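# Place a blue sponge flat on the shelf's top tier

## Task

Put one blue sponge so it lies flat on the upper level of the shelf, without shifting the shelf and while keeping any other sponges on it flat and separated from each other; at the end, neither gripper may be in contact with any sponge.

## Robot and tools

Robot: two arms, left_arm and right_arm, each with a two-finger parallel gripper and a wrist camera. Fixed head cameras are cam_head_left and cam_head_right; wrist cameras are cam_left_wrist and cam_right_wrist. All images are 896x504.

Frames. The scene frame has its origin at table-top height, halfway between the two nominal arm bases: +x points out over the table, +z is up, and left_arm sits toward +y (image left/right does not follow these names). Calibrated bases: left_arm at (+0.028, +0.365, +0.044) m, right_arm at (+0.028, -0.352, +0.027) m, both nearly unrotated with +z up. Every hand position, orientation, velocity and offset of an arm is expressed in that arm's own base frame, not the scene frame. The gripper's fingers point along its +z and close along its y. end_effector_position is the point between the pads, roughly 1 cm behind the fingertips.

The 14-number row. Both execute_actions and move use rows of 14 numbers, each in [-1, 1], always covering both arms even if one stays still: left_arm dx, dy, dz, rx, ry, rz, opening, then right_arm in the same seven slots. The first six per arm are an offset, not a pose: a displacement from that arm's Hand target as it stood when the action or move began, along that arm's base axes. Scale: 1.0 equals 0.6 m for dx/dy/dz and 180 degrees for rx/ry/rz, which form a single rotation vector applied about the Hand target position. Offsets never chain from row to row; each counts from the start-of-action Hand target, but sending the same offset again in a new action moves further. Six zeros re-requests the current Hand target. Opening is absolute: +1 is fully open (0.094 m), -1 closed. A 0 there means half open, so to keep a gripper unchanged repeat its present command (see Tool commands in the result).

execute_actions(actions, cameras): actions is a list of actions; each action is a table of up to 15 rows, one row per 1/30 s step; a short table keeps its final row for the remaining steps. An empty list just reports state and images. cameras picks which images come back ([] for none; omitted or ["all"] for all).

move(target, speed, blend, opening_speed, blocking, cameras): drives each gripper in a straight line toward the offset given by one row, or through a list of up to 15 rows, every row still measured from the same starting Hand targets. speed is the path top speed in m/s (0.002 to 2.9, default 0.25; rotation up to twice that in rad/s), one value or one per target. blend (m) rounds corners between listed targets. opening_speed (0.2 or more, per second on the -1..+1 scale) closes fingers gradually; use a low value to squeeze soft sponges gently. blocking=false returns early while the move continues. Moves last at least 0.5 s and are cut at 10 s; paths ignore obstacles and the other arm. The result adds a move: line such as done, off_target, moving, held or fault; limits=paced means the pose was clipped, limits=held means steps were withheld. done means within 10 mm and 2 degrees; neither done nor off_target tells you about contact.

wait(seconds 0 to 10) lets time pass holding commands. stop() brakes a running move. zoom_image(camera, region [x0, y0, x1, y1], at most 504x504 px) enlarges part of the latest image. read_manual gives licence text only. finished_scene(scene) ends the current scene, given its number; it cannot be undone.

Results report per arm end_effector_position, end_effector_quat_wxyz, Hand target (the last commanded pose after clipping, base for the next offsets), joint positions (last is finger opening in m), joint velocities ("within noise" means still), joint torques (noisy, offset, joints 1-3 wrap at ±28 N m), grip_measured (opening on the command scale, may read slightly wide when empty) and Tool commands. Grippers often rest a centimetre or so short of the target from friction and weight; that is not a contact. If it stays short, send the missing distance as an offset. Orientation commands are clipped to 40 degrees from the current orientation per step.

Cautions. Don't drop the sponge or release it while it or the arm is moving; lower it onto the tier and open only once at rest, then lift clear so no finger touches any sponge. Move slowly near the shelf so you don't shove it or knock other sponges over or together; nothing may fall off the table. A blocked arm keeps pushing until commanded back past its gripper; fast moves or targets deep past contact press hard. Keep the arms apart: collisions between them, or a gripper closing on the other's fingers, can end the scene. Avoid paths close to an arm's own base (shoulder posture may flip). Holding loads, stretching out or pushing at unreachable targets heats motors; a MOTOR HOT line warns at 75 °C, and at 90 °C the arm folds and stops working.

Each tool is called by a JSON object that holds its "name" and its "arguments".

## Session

{"name": "execute_actions", "arguments": {"actions": []}}

Scene clock: 0.00 s.
left_arm: end_effector_position=(+0.4062, +0.0450, +0.1053) grip_measured=+1.000 end_effector_quat_wxyz=(+0.570, -0.097, +0.805, +0.133) | right_arm: end_effector_position=(+0.4027, -0.0245, +0.1138) grip_measured=+1.000 end_effector_quat_wxyz=(+0.606, +0.063, +0.791, -0.059)
Joint positions: left_arm=[-0.056 1.587 0.449 0.792 -0.383 -0.025 0.094] | right_arm=[0.02 1.559 0.378 0.914 0.19 0.035 0.094]
Joint velocities: within noise
Joint torques (N m): no reading
Motor temperatures (°C): left_arm=[26 27 28 25 24 27 28] | right_arm=[27 29 26 27 27 28 28]
Heat: left arm: 28 °C; right arm: 29 °C.
Hand target: left_arm +0.4116, +0.0458, +0.1221; +0.590, -0.105, +0.790, +0.131 | right_arm +0.4073, -0.0259, +0.1300; +0.624, +0.070, +0.776, -0.058
Tool commands: left_gripper/opening=+1.0 right_gripper/opening=+1.0

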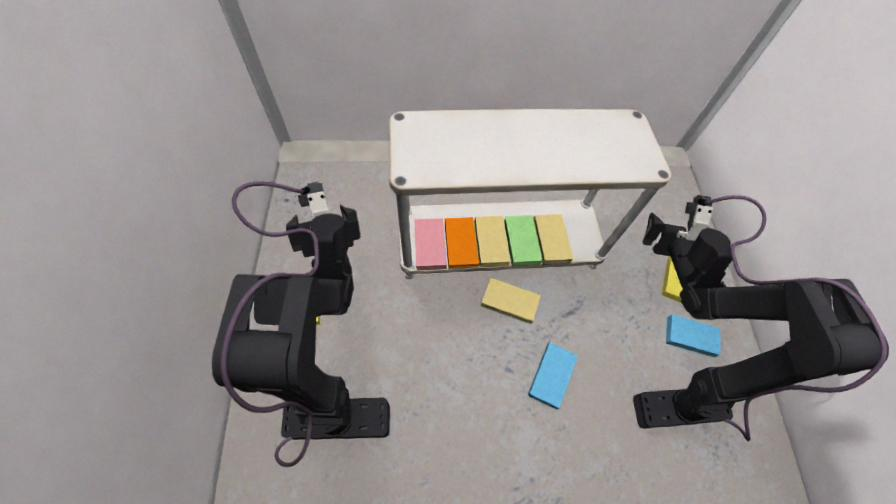

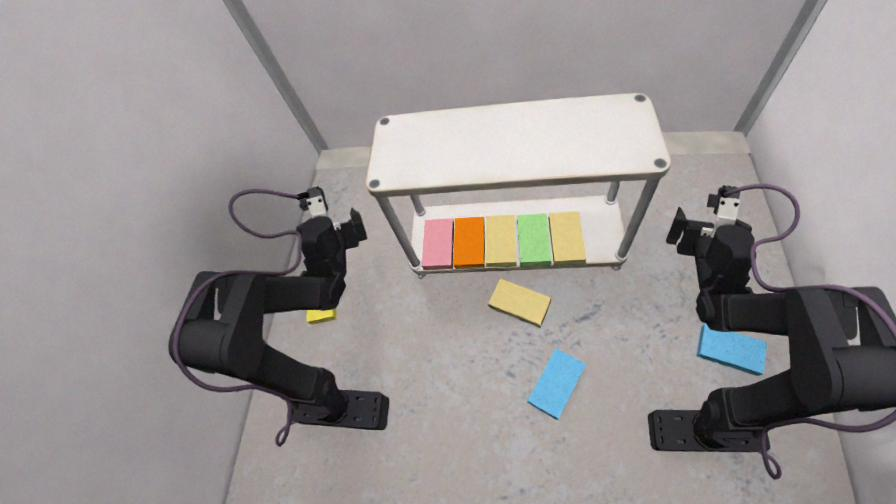

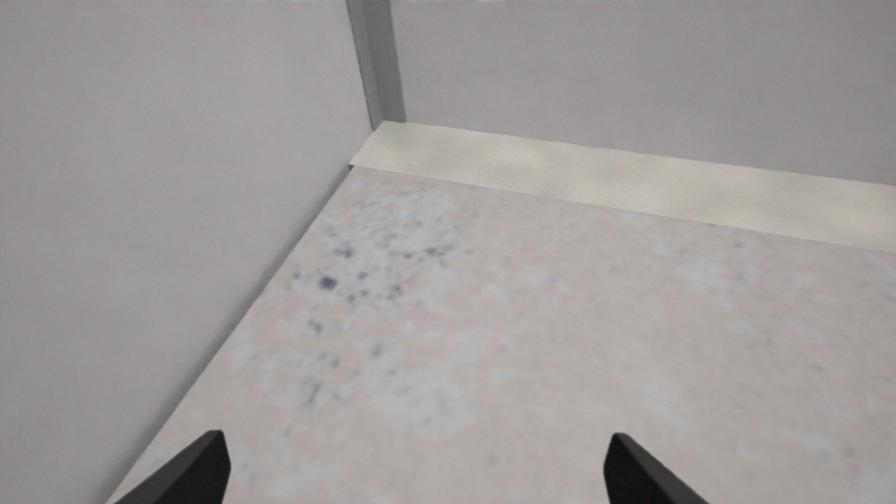

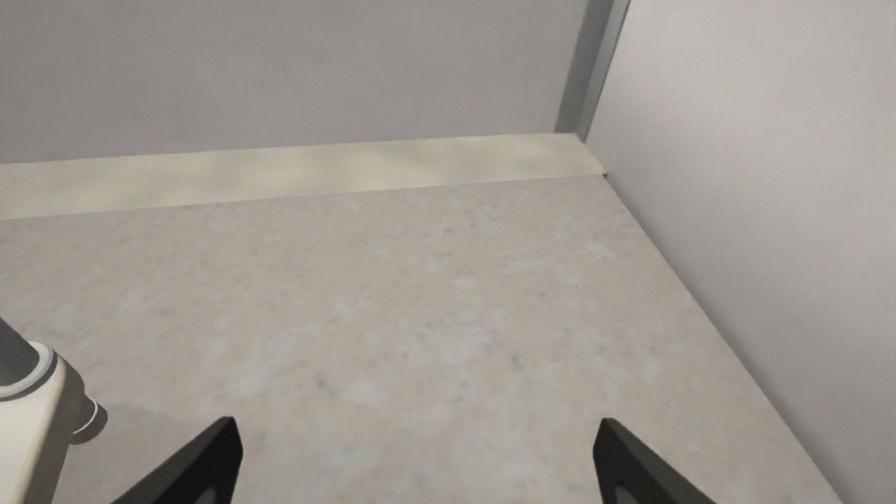

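{"name": "move", "arguments": {"target": [[-0.5027, -0.5263, -0.0368, 0.0228, 0.1407, -0.4255, 1.0, 0, 0, 0, 0, 0, 0, 1.0], [-0.6027, -0.7847, -0.1002, -0.0172, 0.1342, -0.2451, 1.0, 0, 0, 0, 0, 0, 0, 1.0]], "speed": [0.5, 0.4], "blend": [0.05, 0], "cameras": ["cam_left_wrist", "cam_head_left"]}}

Scene clock: 7.87 s.
left_arm: end_effector_position=(+0.0439, -0.4157, +0.0472) grip_measured=+1.000 end_effector_quat_wxyz=(+0.397, +0.228, +0.884, -0.097) | right_arm: end_effector_position=(+0.4027, -0.0245, +0.1138) grip_measured=+1.000 end_effector_quat_wxyz=(+0.606, +0.063, +0.791, -0.059)
Joint positions: left_arm=[-1.779 1.971 1.194 -0.49 -0.799 -1.143 0.094] | right_arm=[0.02 1.559 0.378 0.914 0.19 0.035 0.094]
Joint velocities: within noise
Joint torques (N m): left_arm=[-0.03 -6.35 8.1 0.47 -0.84 -0.11] | right_arm=[-0.09 -5.93 5.15 2.19 -0.01 0]
Motor temperatures (°C): left_arm=[26 27 29 26 25 27 28] | right_arm=[27 29 27 29 27 28 28]
Heat: left arm: 29 °C; right arm: 29 °C.
Hand target: left_arm +0.0500, -0.4251, +0.0620; +0.418, +0.210, +0.878, -0.101 | right_arm +0.4073, -0.0259, +0.1300; +0.624, +0.070, +0.776, -0.058
Off the commanded pose: left_arm 0.018 m, 3 deg | right_arm 0.017 m, 3 deg.
move: off_target (left_arm, right_arm)
Images, in order (width x height): cam_head_left 896x504, cam_left_wrist 896x504.

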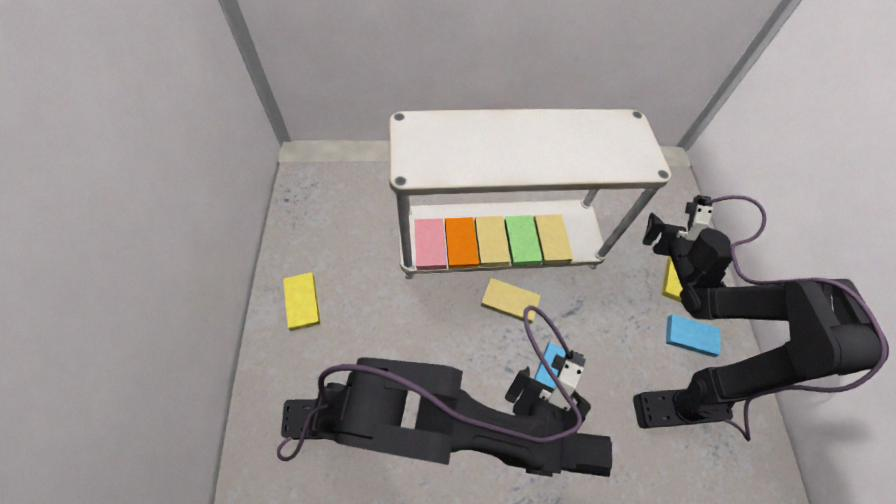

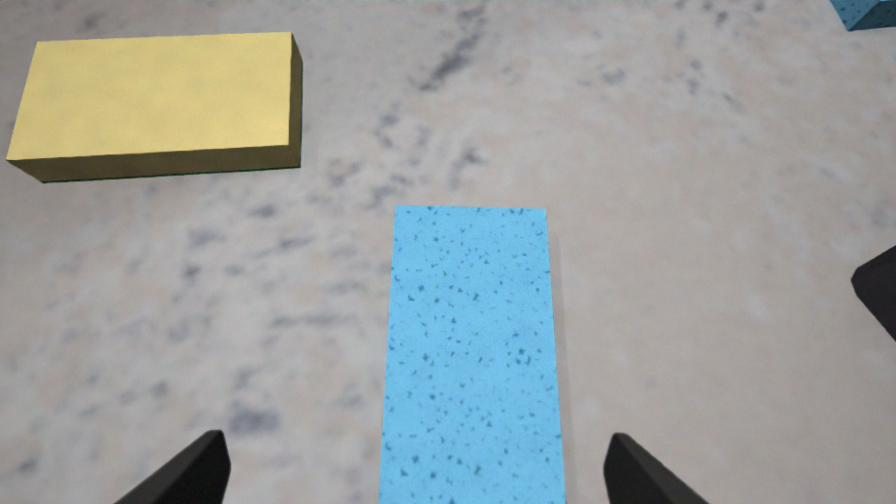

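{"name": "move", "arguments": {"target": [[0.0583, -0.0732, -0.0633, 0, 0, -0.0022, 1.0, 0, 0, 0, 0, 0, 0, 1.0]], "speed": 0.15, "cameras": ["cam_left_wrist"]}}

Scene clock: 14.47 s.
left_arm: end_effector_position=(+0.0884, -0.4473, +0.0110) grip_measured=+1.000 end_effector_quat_wxyz=(+0.410, +0.228, +0.880, -0.068) | right_arm: end_effector_position=(+0.4027, -0.0245, +0.1138) grip_measured=+1.000 end_effector_quat_wxyz=(+0.606, +0.063, +0.791, -0.059)
Joint positions: left_arm=[-1.662 2.149 1.289 -0.355 -0.799 -1.004 0.094] | right_arm=[0.02 1.559 0.378 0.914 0.19 0.035 0.094]
Joint velocities: within noise
Joint torques (N m): left_arm=[0.13 -7.45 7.87 1.05 -0.43 0.05] | right_arm=[-0.09 -5.91 5.16 2.2 -0.01 0]
Motor temperatures (°C): left_arm=[26 28 30 26 25 27 28] | right_arm=[27 30 27 31 27 28 28]
Heat: left arm: 30 °C; right arm: 31 °C.
Hand target: left_arm +0.0850, -0.4690, +0.0240; +0.418, +0.213, +0.877, -0.102 | right_arm +0.4073, -0.0259, +0.1300; +0.624, +0.070, +0.776, -0.058
Off the commanded pose: left_arm 0.026 m, 4 deg | right_arm 0.017 m, 3 deg.
move: off_target (left_arm, right_arm)
Images, in order (width x height): cam_left_wrist 896x504.

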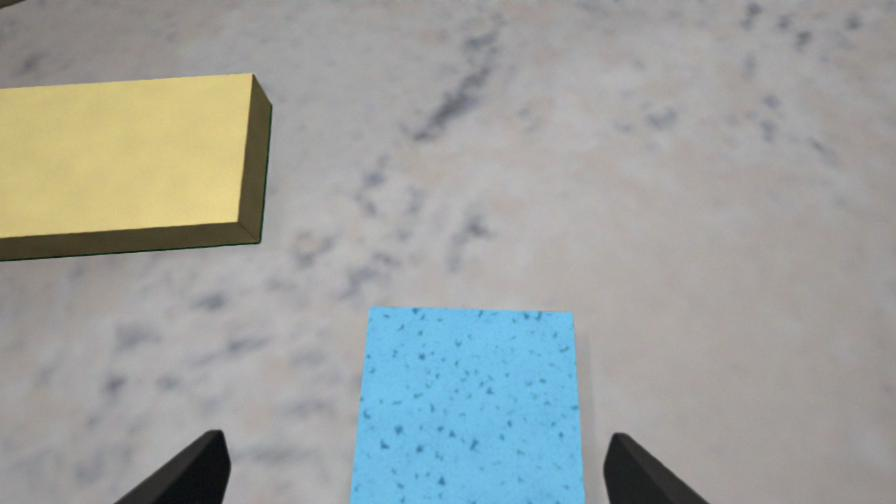

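{"name": "move", "arguments": {"target": [[-0.0165, -0.0155, -0.01, -0.0194, 0.0095, -0.0256, 1.0, 0, 0, 0, 0, 0, 0, 1.0]], "speed": 0.1, "cameras": ["cam_left_wrist"]}}

Scene clock: 17.87 s.
left_arm: end_effector_position=(+0.0792, -0.4741, +0.0137) grip_measured=+1.000 end_effector_quat_wxyz=(+0.403, +0.233, +0.875, -0.133) | right_arm: end_effector_position=(+0.4027, -0.0245, +0.1138) grip_measured=+1.000 end_effector_quat_wxyz=(+0.606, +0.063, +0.791, -0.059)
Joint positions: left_arm=[-1.662 2.149 1.268 -0.177 -0.746 -0.936 0.094] | right_arm=[0.02 1.559 0.378 0.914 0.19 0.035 0.094]
Joint velocities: within noise
Joint torques (N m): left_arm=[-0.12 -8.76 3.32 1.32 -0.32 0.05] | right_arm=[-0.1 -5.93 5.16 2.2 -0.01 0]
Motor temperatures (°C): left_arm=[26 29 30 26 25 27 28] | right_arm=[27 30 27 31 27 28 28]
Heat: left arm: 30 °C; right arm: 31 °C.
Hand target: left_arm +0.0751, -0.4783, +0.0180; +0.407, +0.234, +0.870, -0.149 | right_arm +0.4073, -0.0259, +0.1300; +0.624, +0.070, +0.776, -0.058
Off the commanded pose: left_arm 0.007 m, 2 deg | right_arm 0.017 m, 3 deg.
move: off_target (right_arm)
Images, in order (width x height): cam_left_wrist 896x504.

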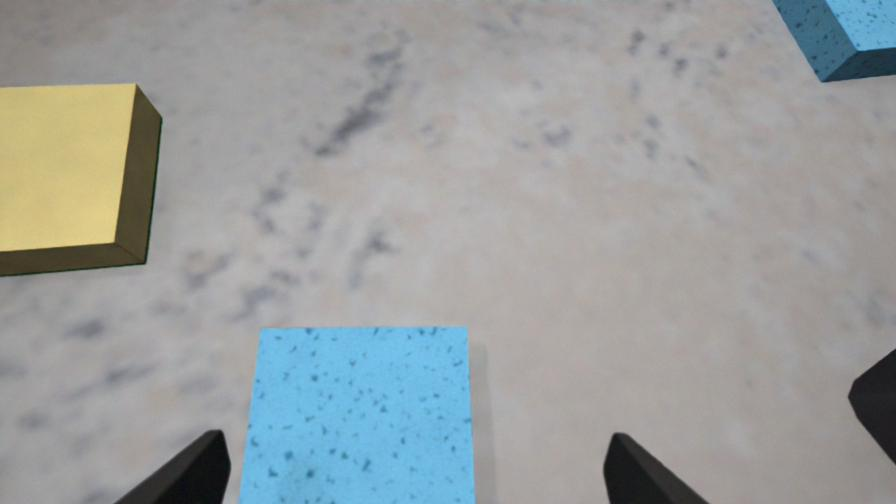

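{"name": "move", "arguments": {"target": [[-0.0012, 0.0225, 0, 0.01144, 0.00285, 0.01533, 1.0, 0, 0, 0, 0, 0, 0, 1.0], [-0.0012, 0.0225, -0.02, 0.01144, 0.00285, 0.01533, 1.0, 0, 0, 0, 0, 0, 0, 1.0]], "speed": 0.1, "cameras": ["cam_left_wrist"]}}

Scene clock: 21.93 s.
left_arm: end_effector_position=(+0.0774, -0.4707, +0.0117) grip_measured=+1.000 end_effector_quat_wxyz=(+0.397, +0.212, +0.882, -0.137) | right_arm: end_effector_position=(+0.4027, -0.0245, +0.1138) grip_measured=+1.000 end_effector_quat_wxyz=(+0.606, +0.063, +0.791, -0.059)
Joint positions: left_arm=[-1.667 2.149 1.268 -0.199 -0.746 -0.999 0.094] | right_arm=[0.02 1.559 0.378 0.914 0.19 0.035 0.094]
Joint velocities: within noise
Joint torques (N m): left_arm=[-0.42 -7.51 3.51 0.83 -0.49 -0.08] | right_arm=[-0.09 -5.91 5.16 2.19 -0.01 0]
Motor temperatures (°C): left_arm=[26 29 30 27 25 27 28] | right_arm=[27 30 27 32 27 28 28]
Heat: left arm: 30 °C; right arm: 32 °C.
Hand target: left_arm +0.0744, -0.4648, +0.0060; +0.402, +0.220, +0.880, -0.124 | right_arm +0.4073, -0.0259, +0.1300; +0.624, +0.070, +0.776, -0.058
Off the commanded pose: left_arm 0.009 m, 2 deg | right_arm 0.017 m, 3 deg.
move: off_target (right_arm)
Images, in order (width x height): cam_left_wrist 896x504.

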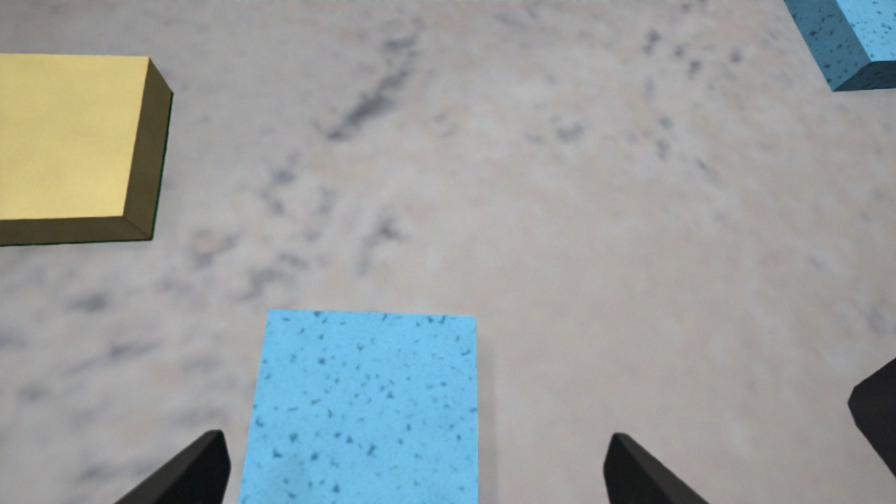

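{"name": "move", "arguments": {"target": [[0.0028, 0.0273, -0.0125, 0.03, -0.002, 0.0022, 1.0, 0, 0, 0, 0, 0, 0, 1.0], [0.0028, 0.0273, -0.0325, 0.03, -0.002, 0.0022, 1.0, 0, 0, 0, 0, 0, 0, 1.0]], "speed": 0.1, "cameras": ["cam_left_wrist"]}}

Scene clock: 25.17 s.
left_arm: end_effector_position=(+0.0790, -0.4538, -0.0096) grip_measured=+1.000 end_effector_quat_wxyz=(+0.390, +0.233, +0.887, -0.089) | right_arm: end_effector_position=(+0.4027, -0.0245, +0.1138) grip_measured=+1.000 end_effector_quat_wxyz=(+0.606, +0.063, +0.791, -0.059)
Joint positions: left_arm=[-1.667 2.184 1.268 -0.269 -0.746 -1.001 0.094] | right_arm=[0.02 1.559 0.378 0.914 0.19 0.035 0.094]
Joint velocities: within noise
Joint torques (N m): left_arm=[-0.47 -7.73 3.38 0.7 -0.49 -0.09] | right_arm=[-0.09 -5.91 5.16 2.2 -0.01 0]
Motor temperatures (°C): left_arm=[26 29 30 27 25 27 28] | right_arm=[27 30 27 32 27 28 28]
Heat: left arm: 30 °C; right arm: 32 °C.
Hand target: left_arm +0.0761, -0.4484, -0.0135; +0.394, +0.236, +0.885, -0.081 | right_arm +0.4073, -0.0259, +0.1300; +0.624, +0.070, +0.776, -0.058
Off the commanded pose: left_arm 0.007 m, 1 deg | right_arm 0.017 m, 3 deg.
move: off_target (right_arm)
Images, in order (width x height): cam_left_wrist 896x504.

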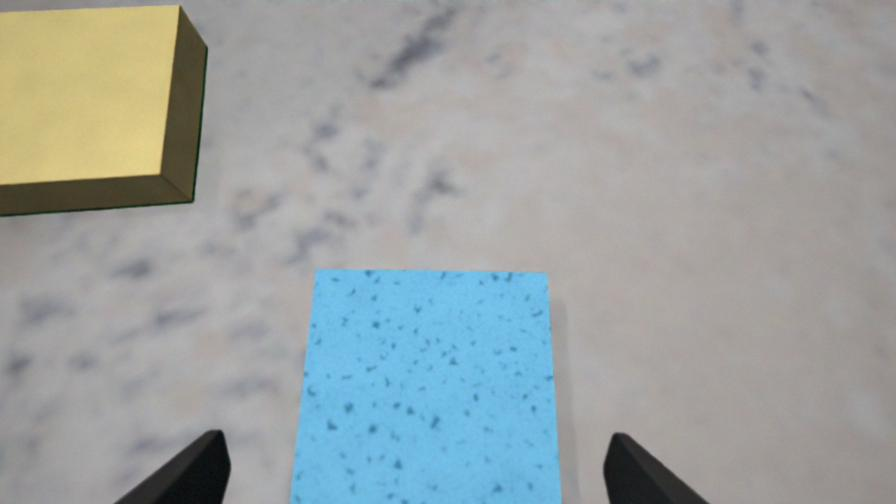

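{"name": "move", "arguments": {"target": [[-0.0008, -0.0047, -0.03, 0, 0, 0, 1.0, 0, 0, 0, 0, 0, 0, 1.0], [-0.0008, -0.0047, -0.03, 0, 0, 0, 0.34, 0, 0, 0, 0, 0, 0, 1.0], [-0.0008, -0.0047, 0.1533, 0, 0, 0, 0.34, 0, 0, 0, 0, 0, 0, 1.0], [0.1898, 0.2307, 0.6558, -0.0106, -0.0208, -0.0083, 0.34, 0, 0, 0, 0, 0, 0, 1.0], [0.5398, 0.3307, 0.6467, -0.0106, -0.0208, -0.0083, 0.34, 0, 0, 0, 0, 0, 0, 1.0]], "speed": [0.08, 0.08, 0.2, 0.35, 0.3], "blend": [0, 0, 0.05, 0.05, 0], "opening_speed": 0.5, "cameras": ["cam_head_left", "cam_left_wrist"]}}

Scene clock: 35.03 s.
left_arm: end_effector_position=(+0.3959, -0.2437, +0.3521) grip_measured=+0.352 end_effector_quat_wxyz=(+0.397, +0.246, +0.881, -0.080) | right_arm: end_effector_position=(+0.4027, -0.0245, +0.1138) grip_measured=+1.000 end_effector_quat_wxyz=(+0.606, +0.063, +0.791, -0.059)
Joint positions: left_arm=[-0.587 1.774 2.133 -1.099 -0.085 -0.005 0.064] | right_arm=[0.02 1.559 0.378 0.914 0.19 0.035 0.094]
Joint velocities: within noise
Joint torques (N m): left_arm=[-0.12 -5.29 8.72 1.59 0.07 0.03] | right_arm=[-0.09 -5.91 5.16 2.2 -0.01 0]
Motor temperatures (°C): left_arm=[26 30 30 27 25 27 28] | right_arm=[27 30 27 33 27 28 28]
Heat: left arm: 30 °C; right arm: 33 °C.
Hand target: left_arm +0.3999, -0.2500, +0.3745; +0.426, +0.243, +0.867, -0.093 | right_arm +0.4073, -0.0259, +0.1300; +0.624, +0.070, +0.776, -0.058
Off the commanded pose: left_arm 0.024 m, 4 deg | right_arm 0.017 m, 3 deg.
move: off_target (left_arm, right_arm)
Images, in order (width x height): cam_head_left 896x504, cam_left_wrist 896x504.

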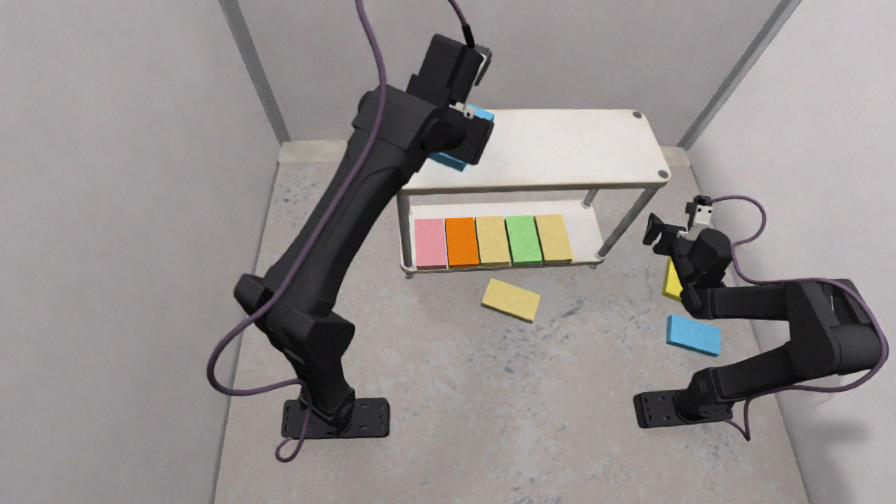

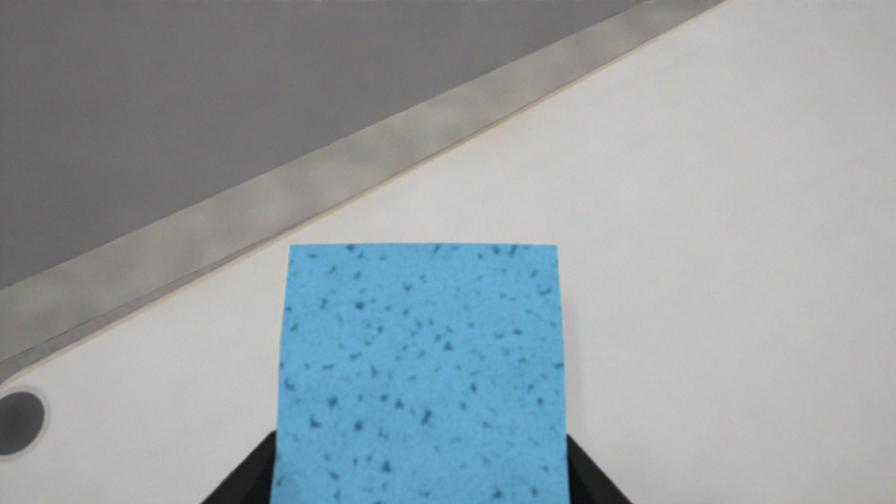

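{"name": "move", "arguments": {"target": [[0.0167, -0.005, -0.0267, -0.0068, 0.0075, 0, 0.34, 0, 0, 0, 0, 0, 0, 1.0], [0.0167, -0.005, -0.0558, -0.0068, 0.0075, 0, 0.34, 0, 0, 0, 0, 0, 0, 1.0]], "speed": [0.1, 0.03], "cameras": ["cam_left_wrist"]}}

Scene clock: 38.03 s.
left_arm: end_effector_position=(+0.4080, -0.2567, +0.3299) grip_measured=+0.352 end_effector_quat_wxyz=(+0.399, +0.249, +0.878, -0.092) | right_arm: end_effector_position=(+0.4027, -0.0245, +0.1138) grip_measured=+1.000 end_effector_quat_wxyz=(+0.606, +0.063, +0.791, -0.059)
Joint positions: left_arm=[-0.587 1.776 2.023 -0.975 -0.062 -0.005 0.064] | right_arm=[0.02 1.559 0.378 0.914 0.19 0.035 0.094]
Joint velocities: within noise
Joint torques (N m): left_arm=[0.61 -7.99 3.34 1.78 0.1 -0.11] | right_arm=[-0.09 -5.91 5.16 2.19 -0.01 0]
Motor temperatures (°C): left_arm=[26 30 30 27 25 27 28] | right_arm=[27 30 27 34 27 28 28]
Heat: left arm: 30 °C; right arm: 34 °C.
Hand target: left_arm +0.4100, -0.2530, +0.3410; +0.418, +0.238, +0.870, -0.105 | right_arm +0.4073, -0.0259, +0.1300; +0.624, +0.070, +0.776, -0.058
Off the commanded pose: left_arm 0.012 m, 3 deg | right_arm 0.017 m, 3 deg.
move: off_target (left_arm, right_arm)
Images, in order (width x height): cam_left_wrist 896x504.

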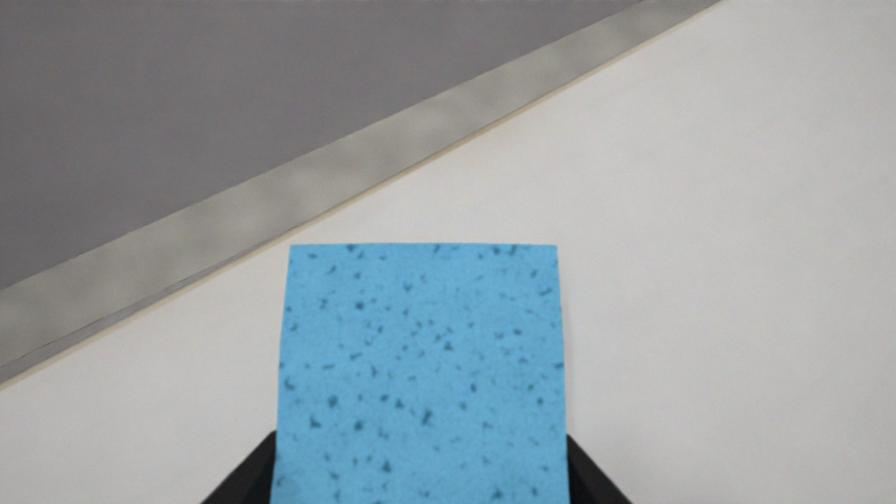

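{"name": "zoom_image", "arguments": {"camera": "cam_left_wrist", "region": [260, 200, 640, 440]}}

Scaled by 1.326 from the camera's 896x504 image, which has a finer 1280x720 frame.

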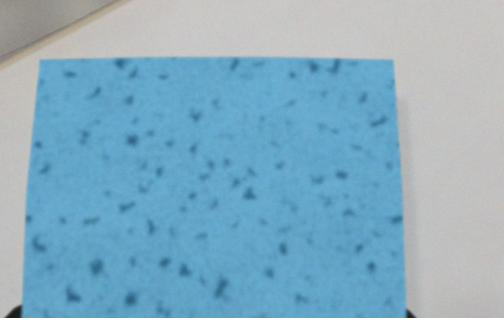

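{"name": "move", "arguments": {"target": [[0, 0, -0.0133, -0.0002, 0.0077, 0, 0.34, 0, 0, 0, 0, 0, 0, 1.0]], "speed": 0.03, "cameras": ["cam_head_left", "cam_left_wrist"]}}

Scene clock: 40.60 s.
left_arm: end_effector_position=(+0.4088, -0.2564, +0.3298) grip_measured=+0.352 end_effector_quat_wxyz=(+0.401, +0.247, +0.877, -0.095) | right_arm: end_effector_position=(+0.4027, -0.0245, +0.1138) grip_measured=+1.000 end_effector_quat_wxyz=(+0.606, +0.063, +0.791, -0.059)
Joint positions: left_arm=[-0.584 1.773 2.015 -0.966 -0.058 -0.008 0.064] | right_arm=[0.02 1.559 0.378 0.914 0.19 0.035 0.094]
Joint velocities: within noise
Joint torques (N m): left_arm=[0.73 -7.41 3.12 1.66 0.16 -0.16] | right_arm=[-0.09 -5.91 5.15 2.2 -0.01 0]
Motor temperatures (°C): left_arm=[26 30 30 28 25 27 28] | right_arm=[27 30 27 34 27 28 28]
Heat: left arm: 30 °C; right arm: 34 °C.
Hand target: left_arm +0.4100, -0.2530, +0.3330; +0.408, +0.236, +0.875, -0.108 | right_arm +0.4073, -0.0259, +0.1300; +0.624, +0.070, +0.776, -0.058
Off the commanded pose: left_arm 0.005 m, 2 deg | right_arm 0.017 m, 3 deg.
move: off_target (right_arm)
Images, in order (width x height): cam_head_left 896x504, cam_left_wrist 896x504.

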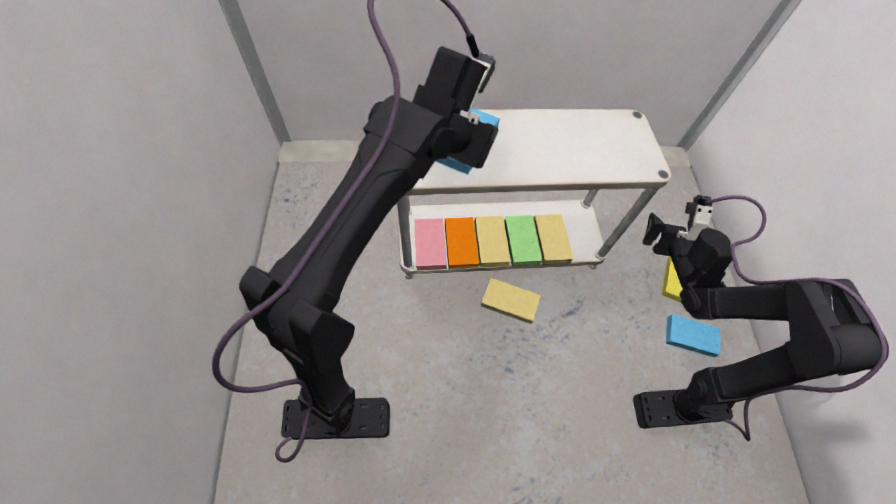

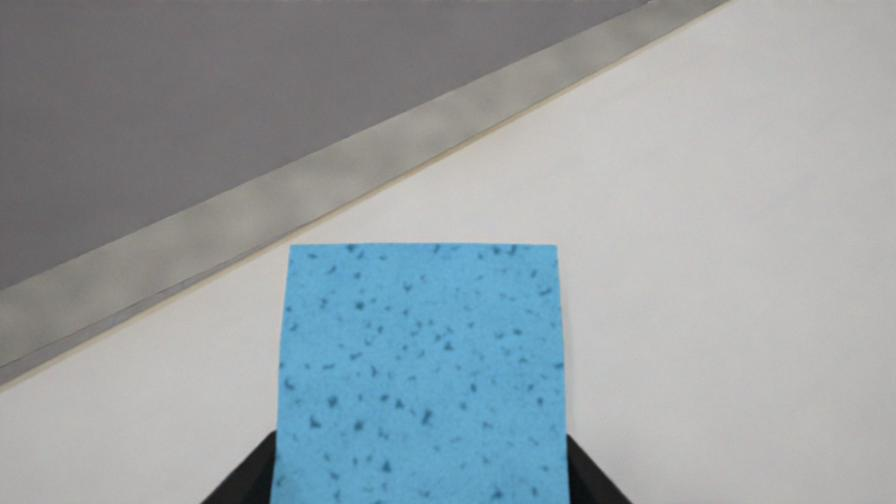

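{"name": "zoom_image", "arguments": {"camera": "cam_head_left", "region": [400, 80, 540, 200]}}

Scaled by 3.600 from the camera's 896x504 image, which has a finer 1280x720 frame.

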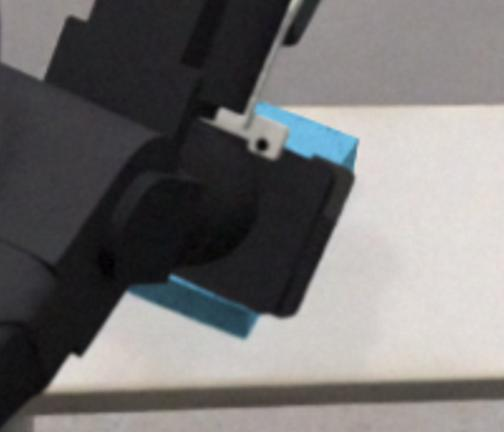

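{"name": "move", "arguments": {"target": [[0, 0, 0.0167, 0, 0, 0, 0.34, 0, 0, 0, 0, 0, 0, 1.0], [0, 0, 0.0167, 0, 0, 0, 0.95, 0, 0, 0, 0, 0, 0, 1.0], [-0.0983, 0.0545, 0.116, 0, 0, 0, 0.95, 0, 0, 0, 0, 0, 0, 1.0]], "speed": [0.05, 0.05, 0.2], "opening_speed": 0.8, "cameras": ["cam_head_left", "cam_left_wrist"]}}

Scene clock: 46.67 s.
left_arm: end_effector_position=(+0.3589, -0.2258, +0.3879) grip_measured=+0.947 end_effector_quat_wxyz=(+0.398, +0.242, +0.878, -0.106) | right_arm: end_effector_position=(+0.4027, -0.0245, +0.1138) grip_measured=+1.000 end_effector_quat_wxyz=(+0.606, +0.063, +0.791, -0.059)
Joint positions: left_arm=[-0.58 1.695 2.202 -1.23 -0.039 -0.025 0.091] | right_arm=[0.02 1.559 0.378 0.914 0.19 0.035 0.094]
Joint velocities: within noise
Joint torques (N m): left_arm=[-0.53 -5.63 7.36 1.1 -0.02 -0.1] | right_arm=[-0.09 -5.91 5.15 2.2 -0.01 0]
Motor temperatures (°C): left_arm=[26 30 30 28 25 27 28] | right_arm=[27 30 27 34 27 28 28]
Heat: left arm: 30 °C; right arm: 34 °C.
Hand target: left_arm +0.3510, -0.2203, +0.4026; +0.408, +0.236, +0.875, -0.108 | right_arm +0.4073, -0.0259, +0.1300; +0.624, +0.070, +0.776, -0.058
Off the commanded pose: left_arm 0.018 m, 1 deg | right_arm 0.017 m, 3 deg.
move: off_target (left_arm, right_arm); target 2's new opening was sent with left_arm's hand 0.014 m and 2 deg from that target
Images, in order (width x height): cam_head_left 896x504, cam_left_wrist 896x504.

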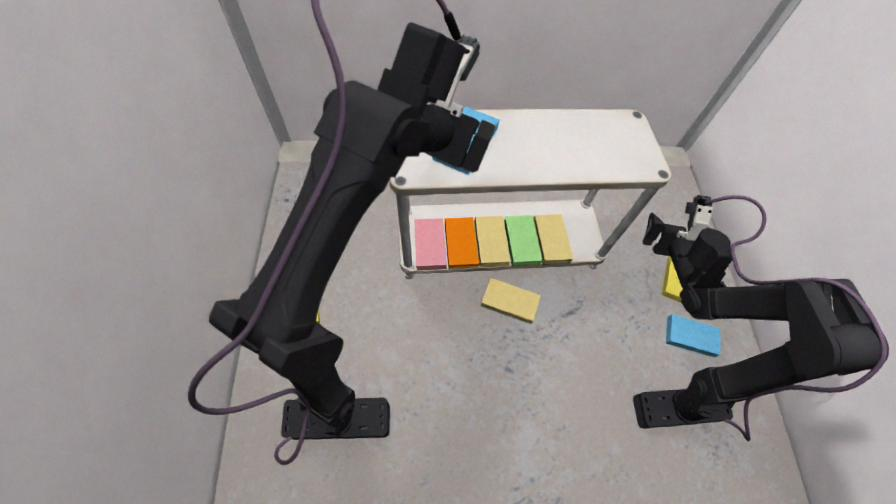

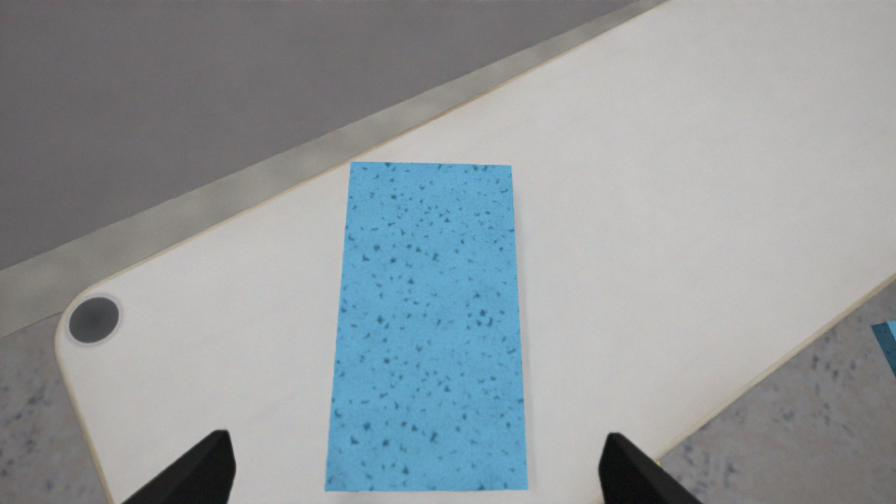

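{"name": "finished_scene", "arguments": {"scene": 3}}

The scene is finished: the task was done.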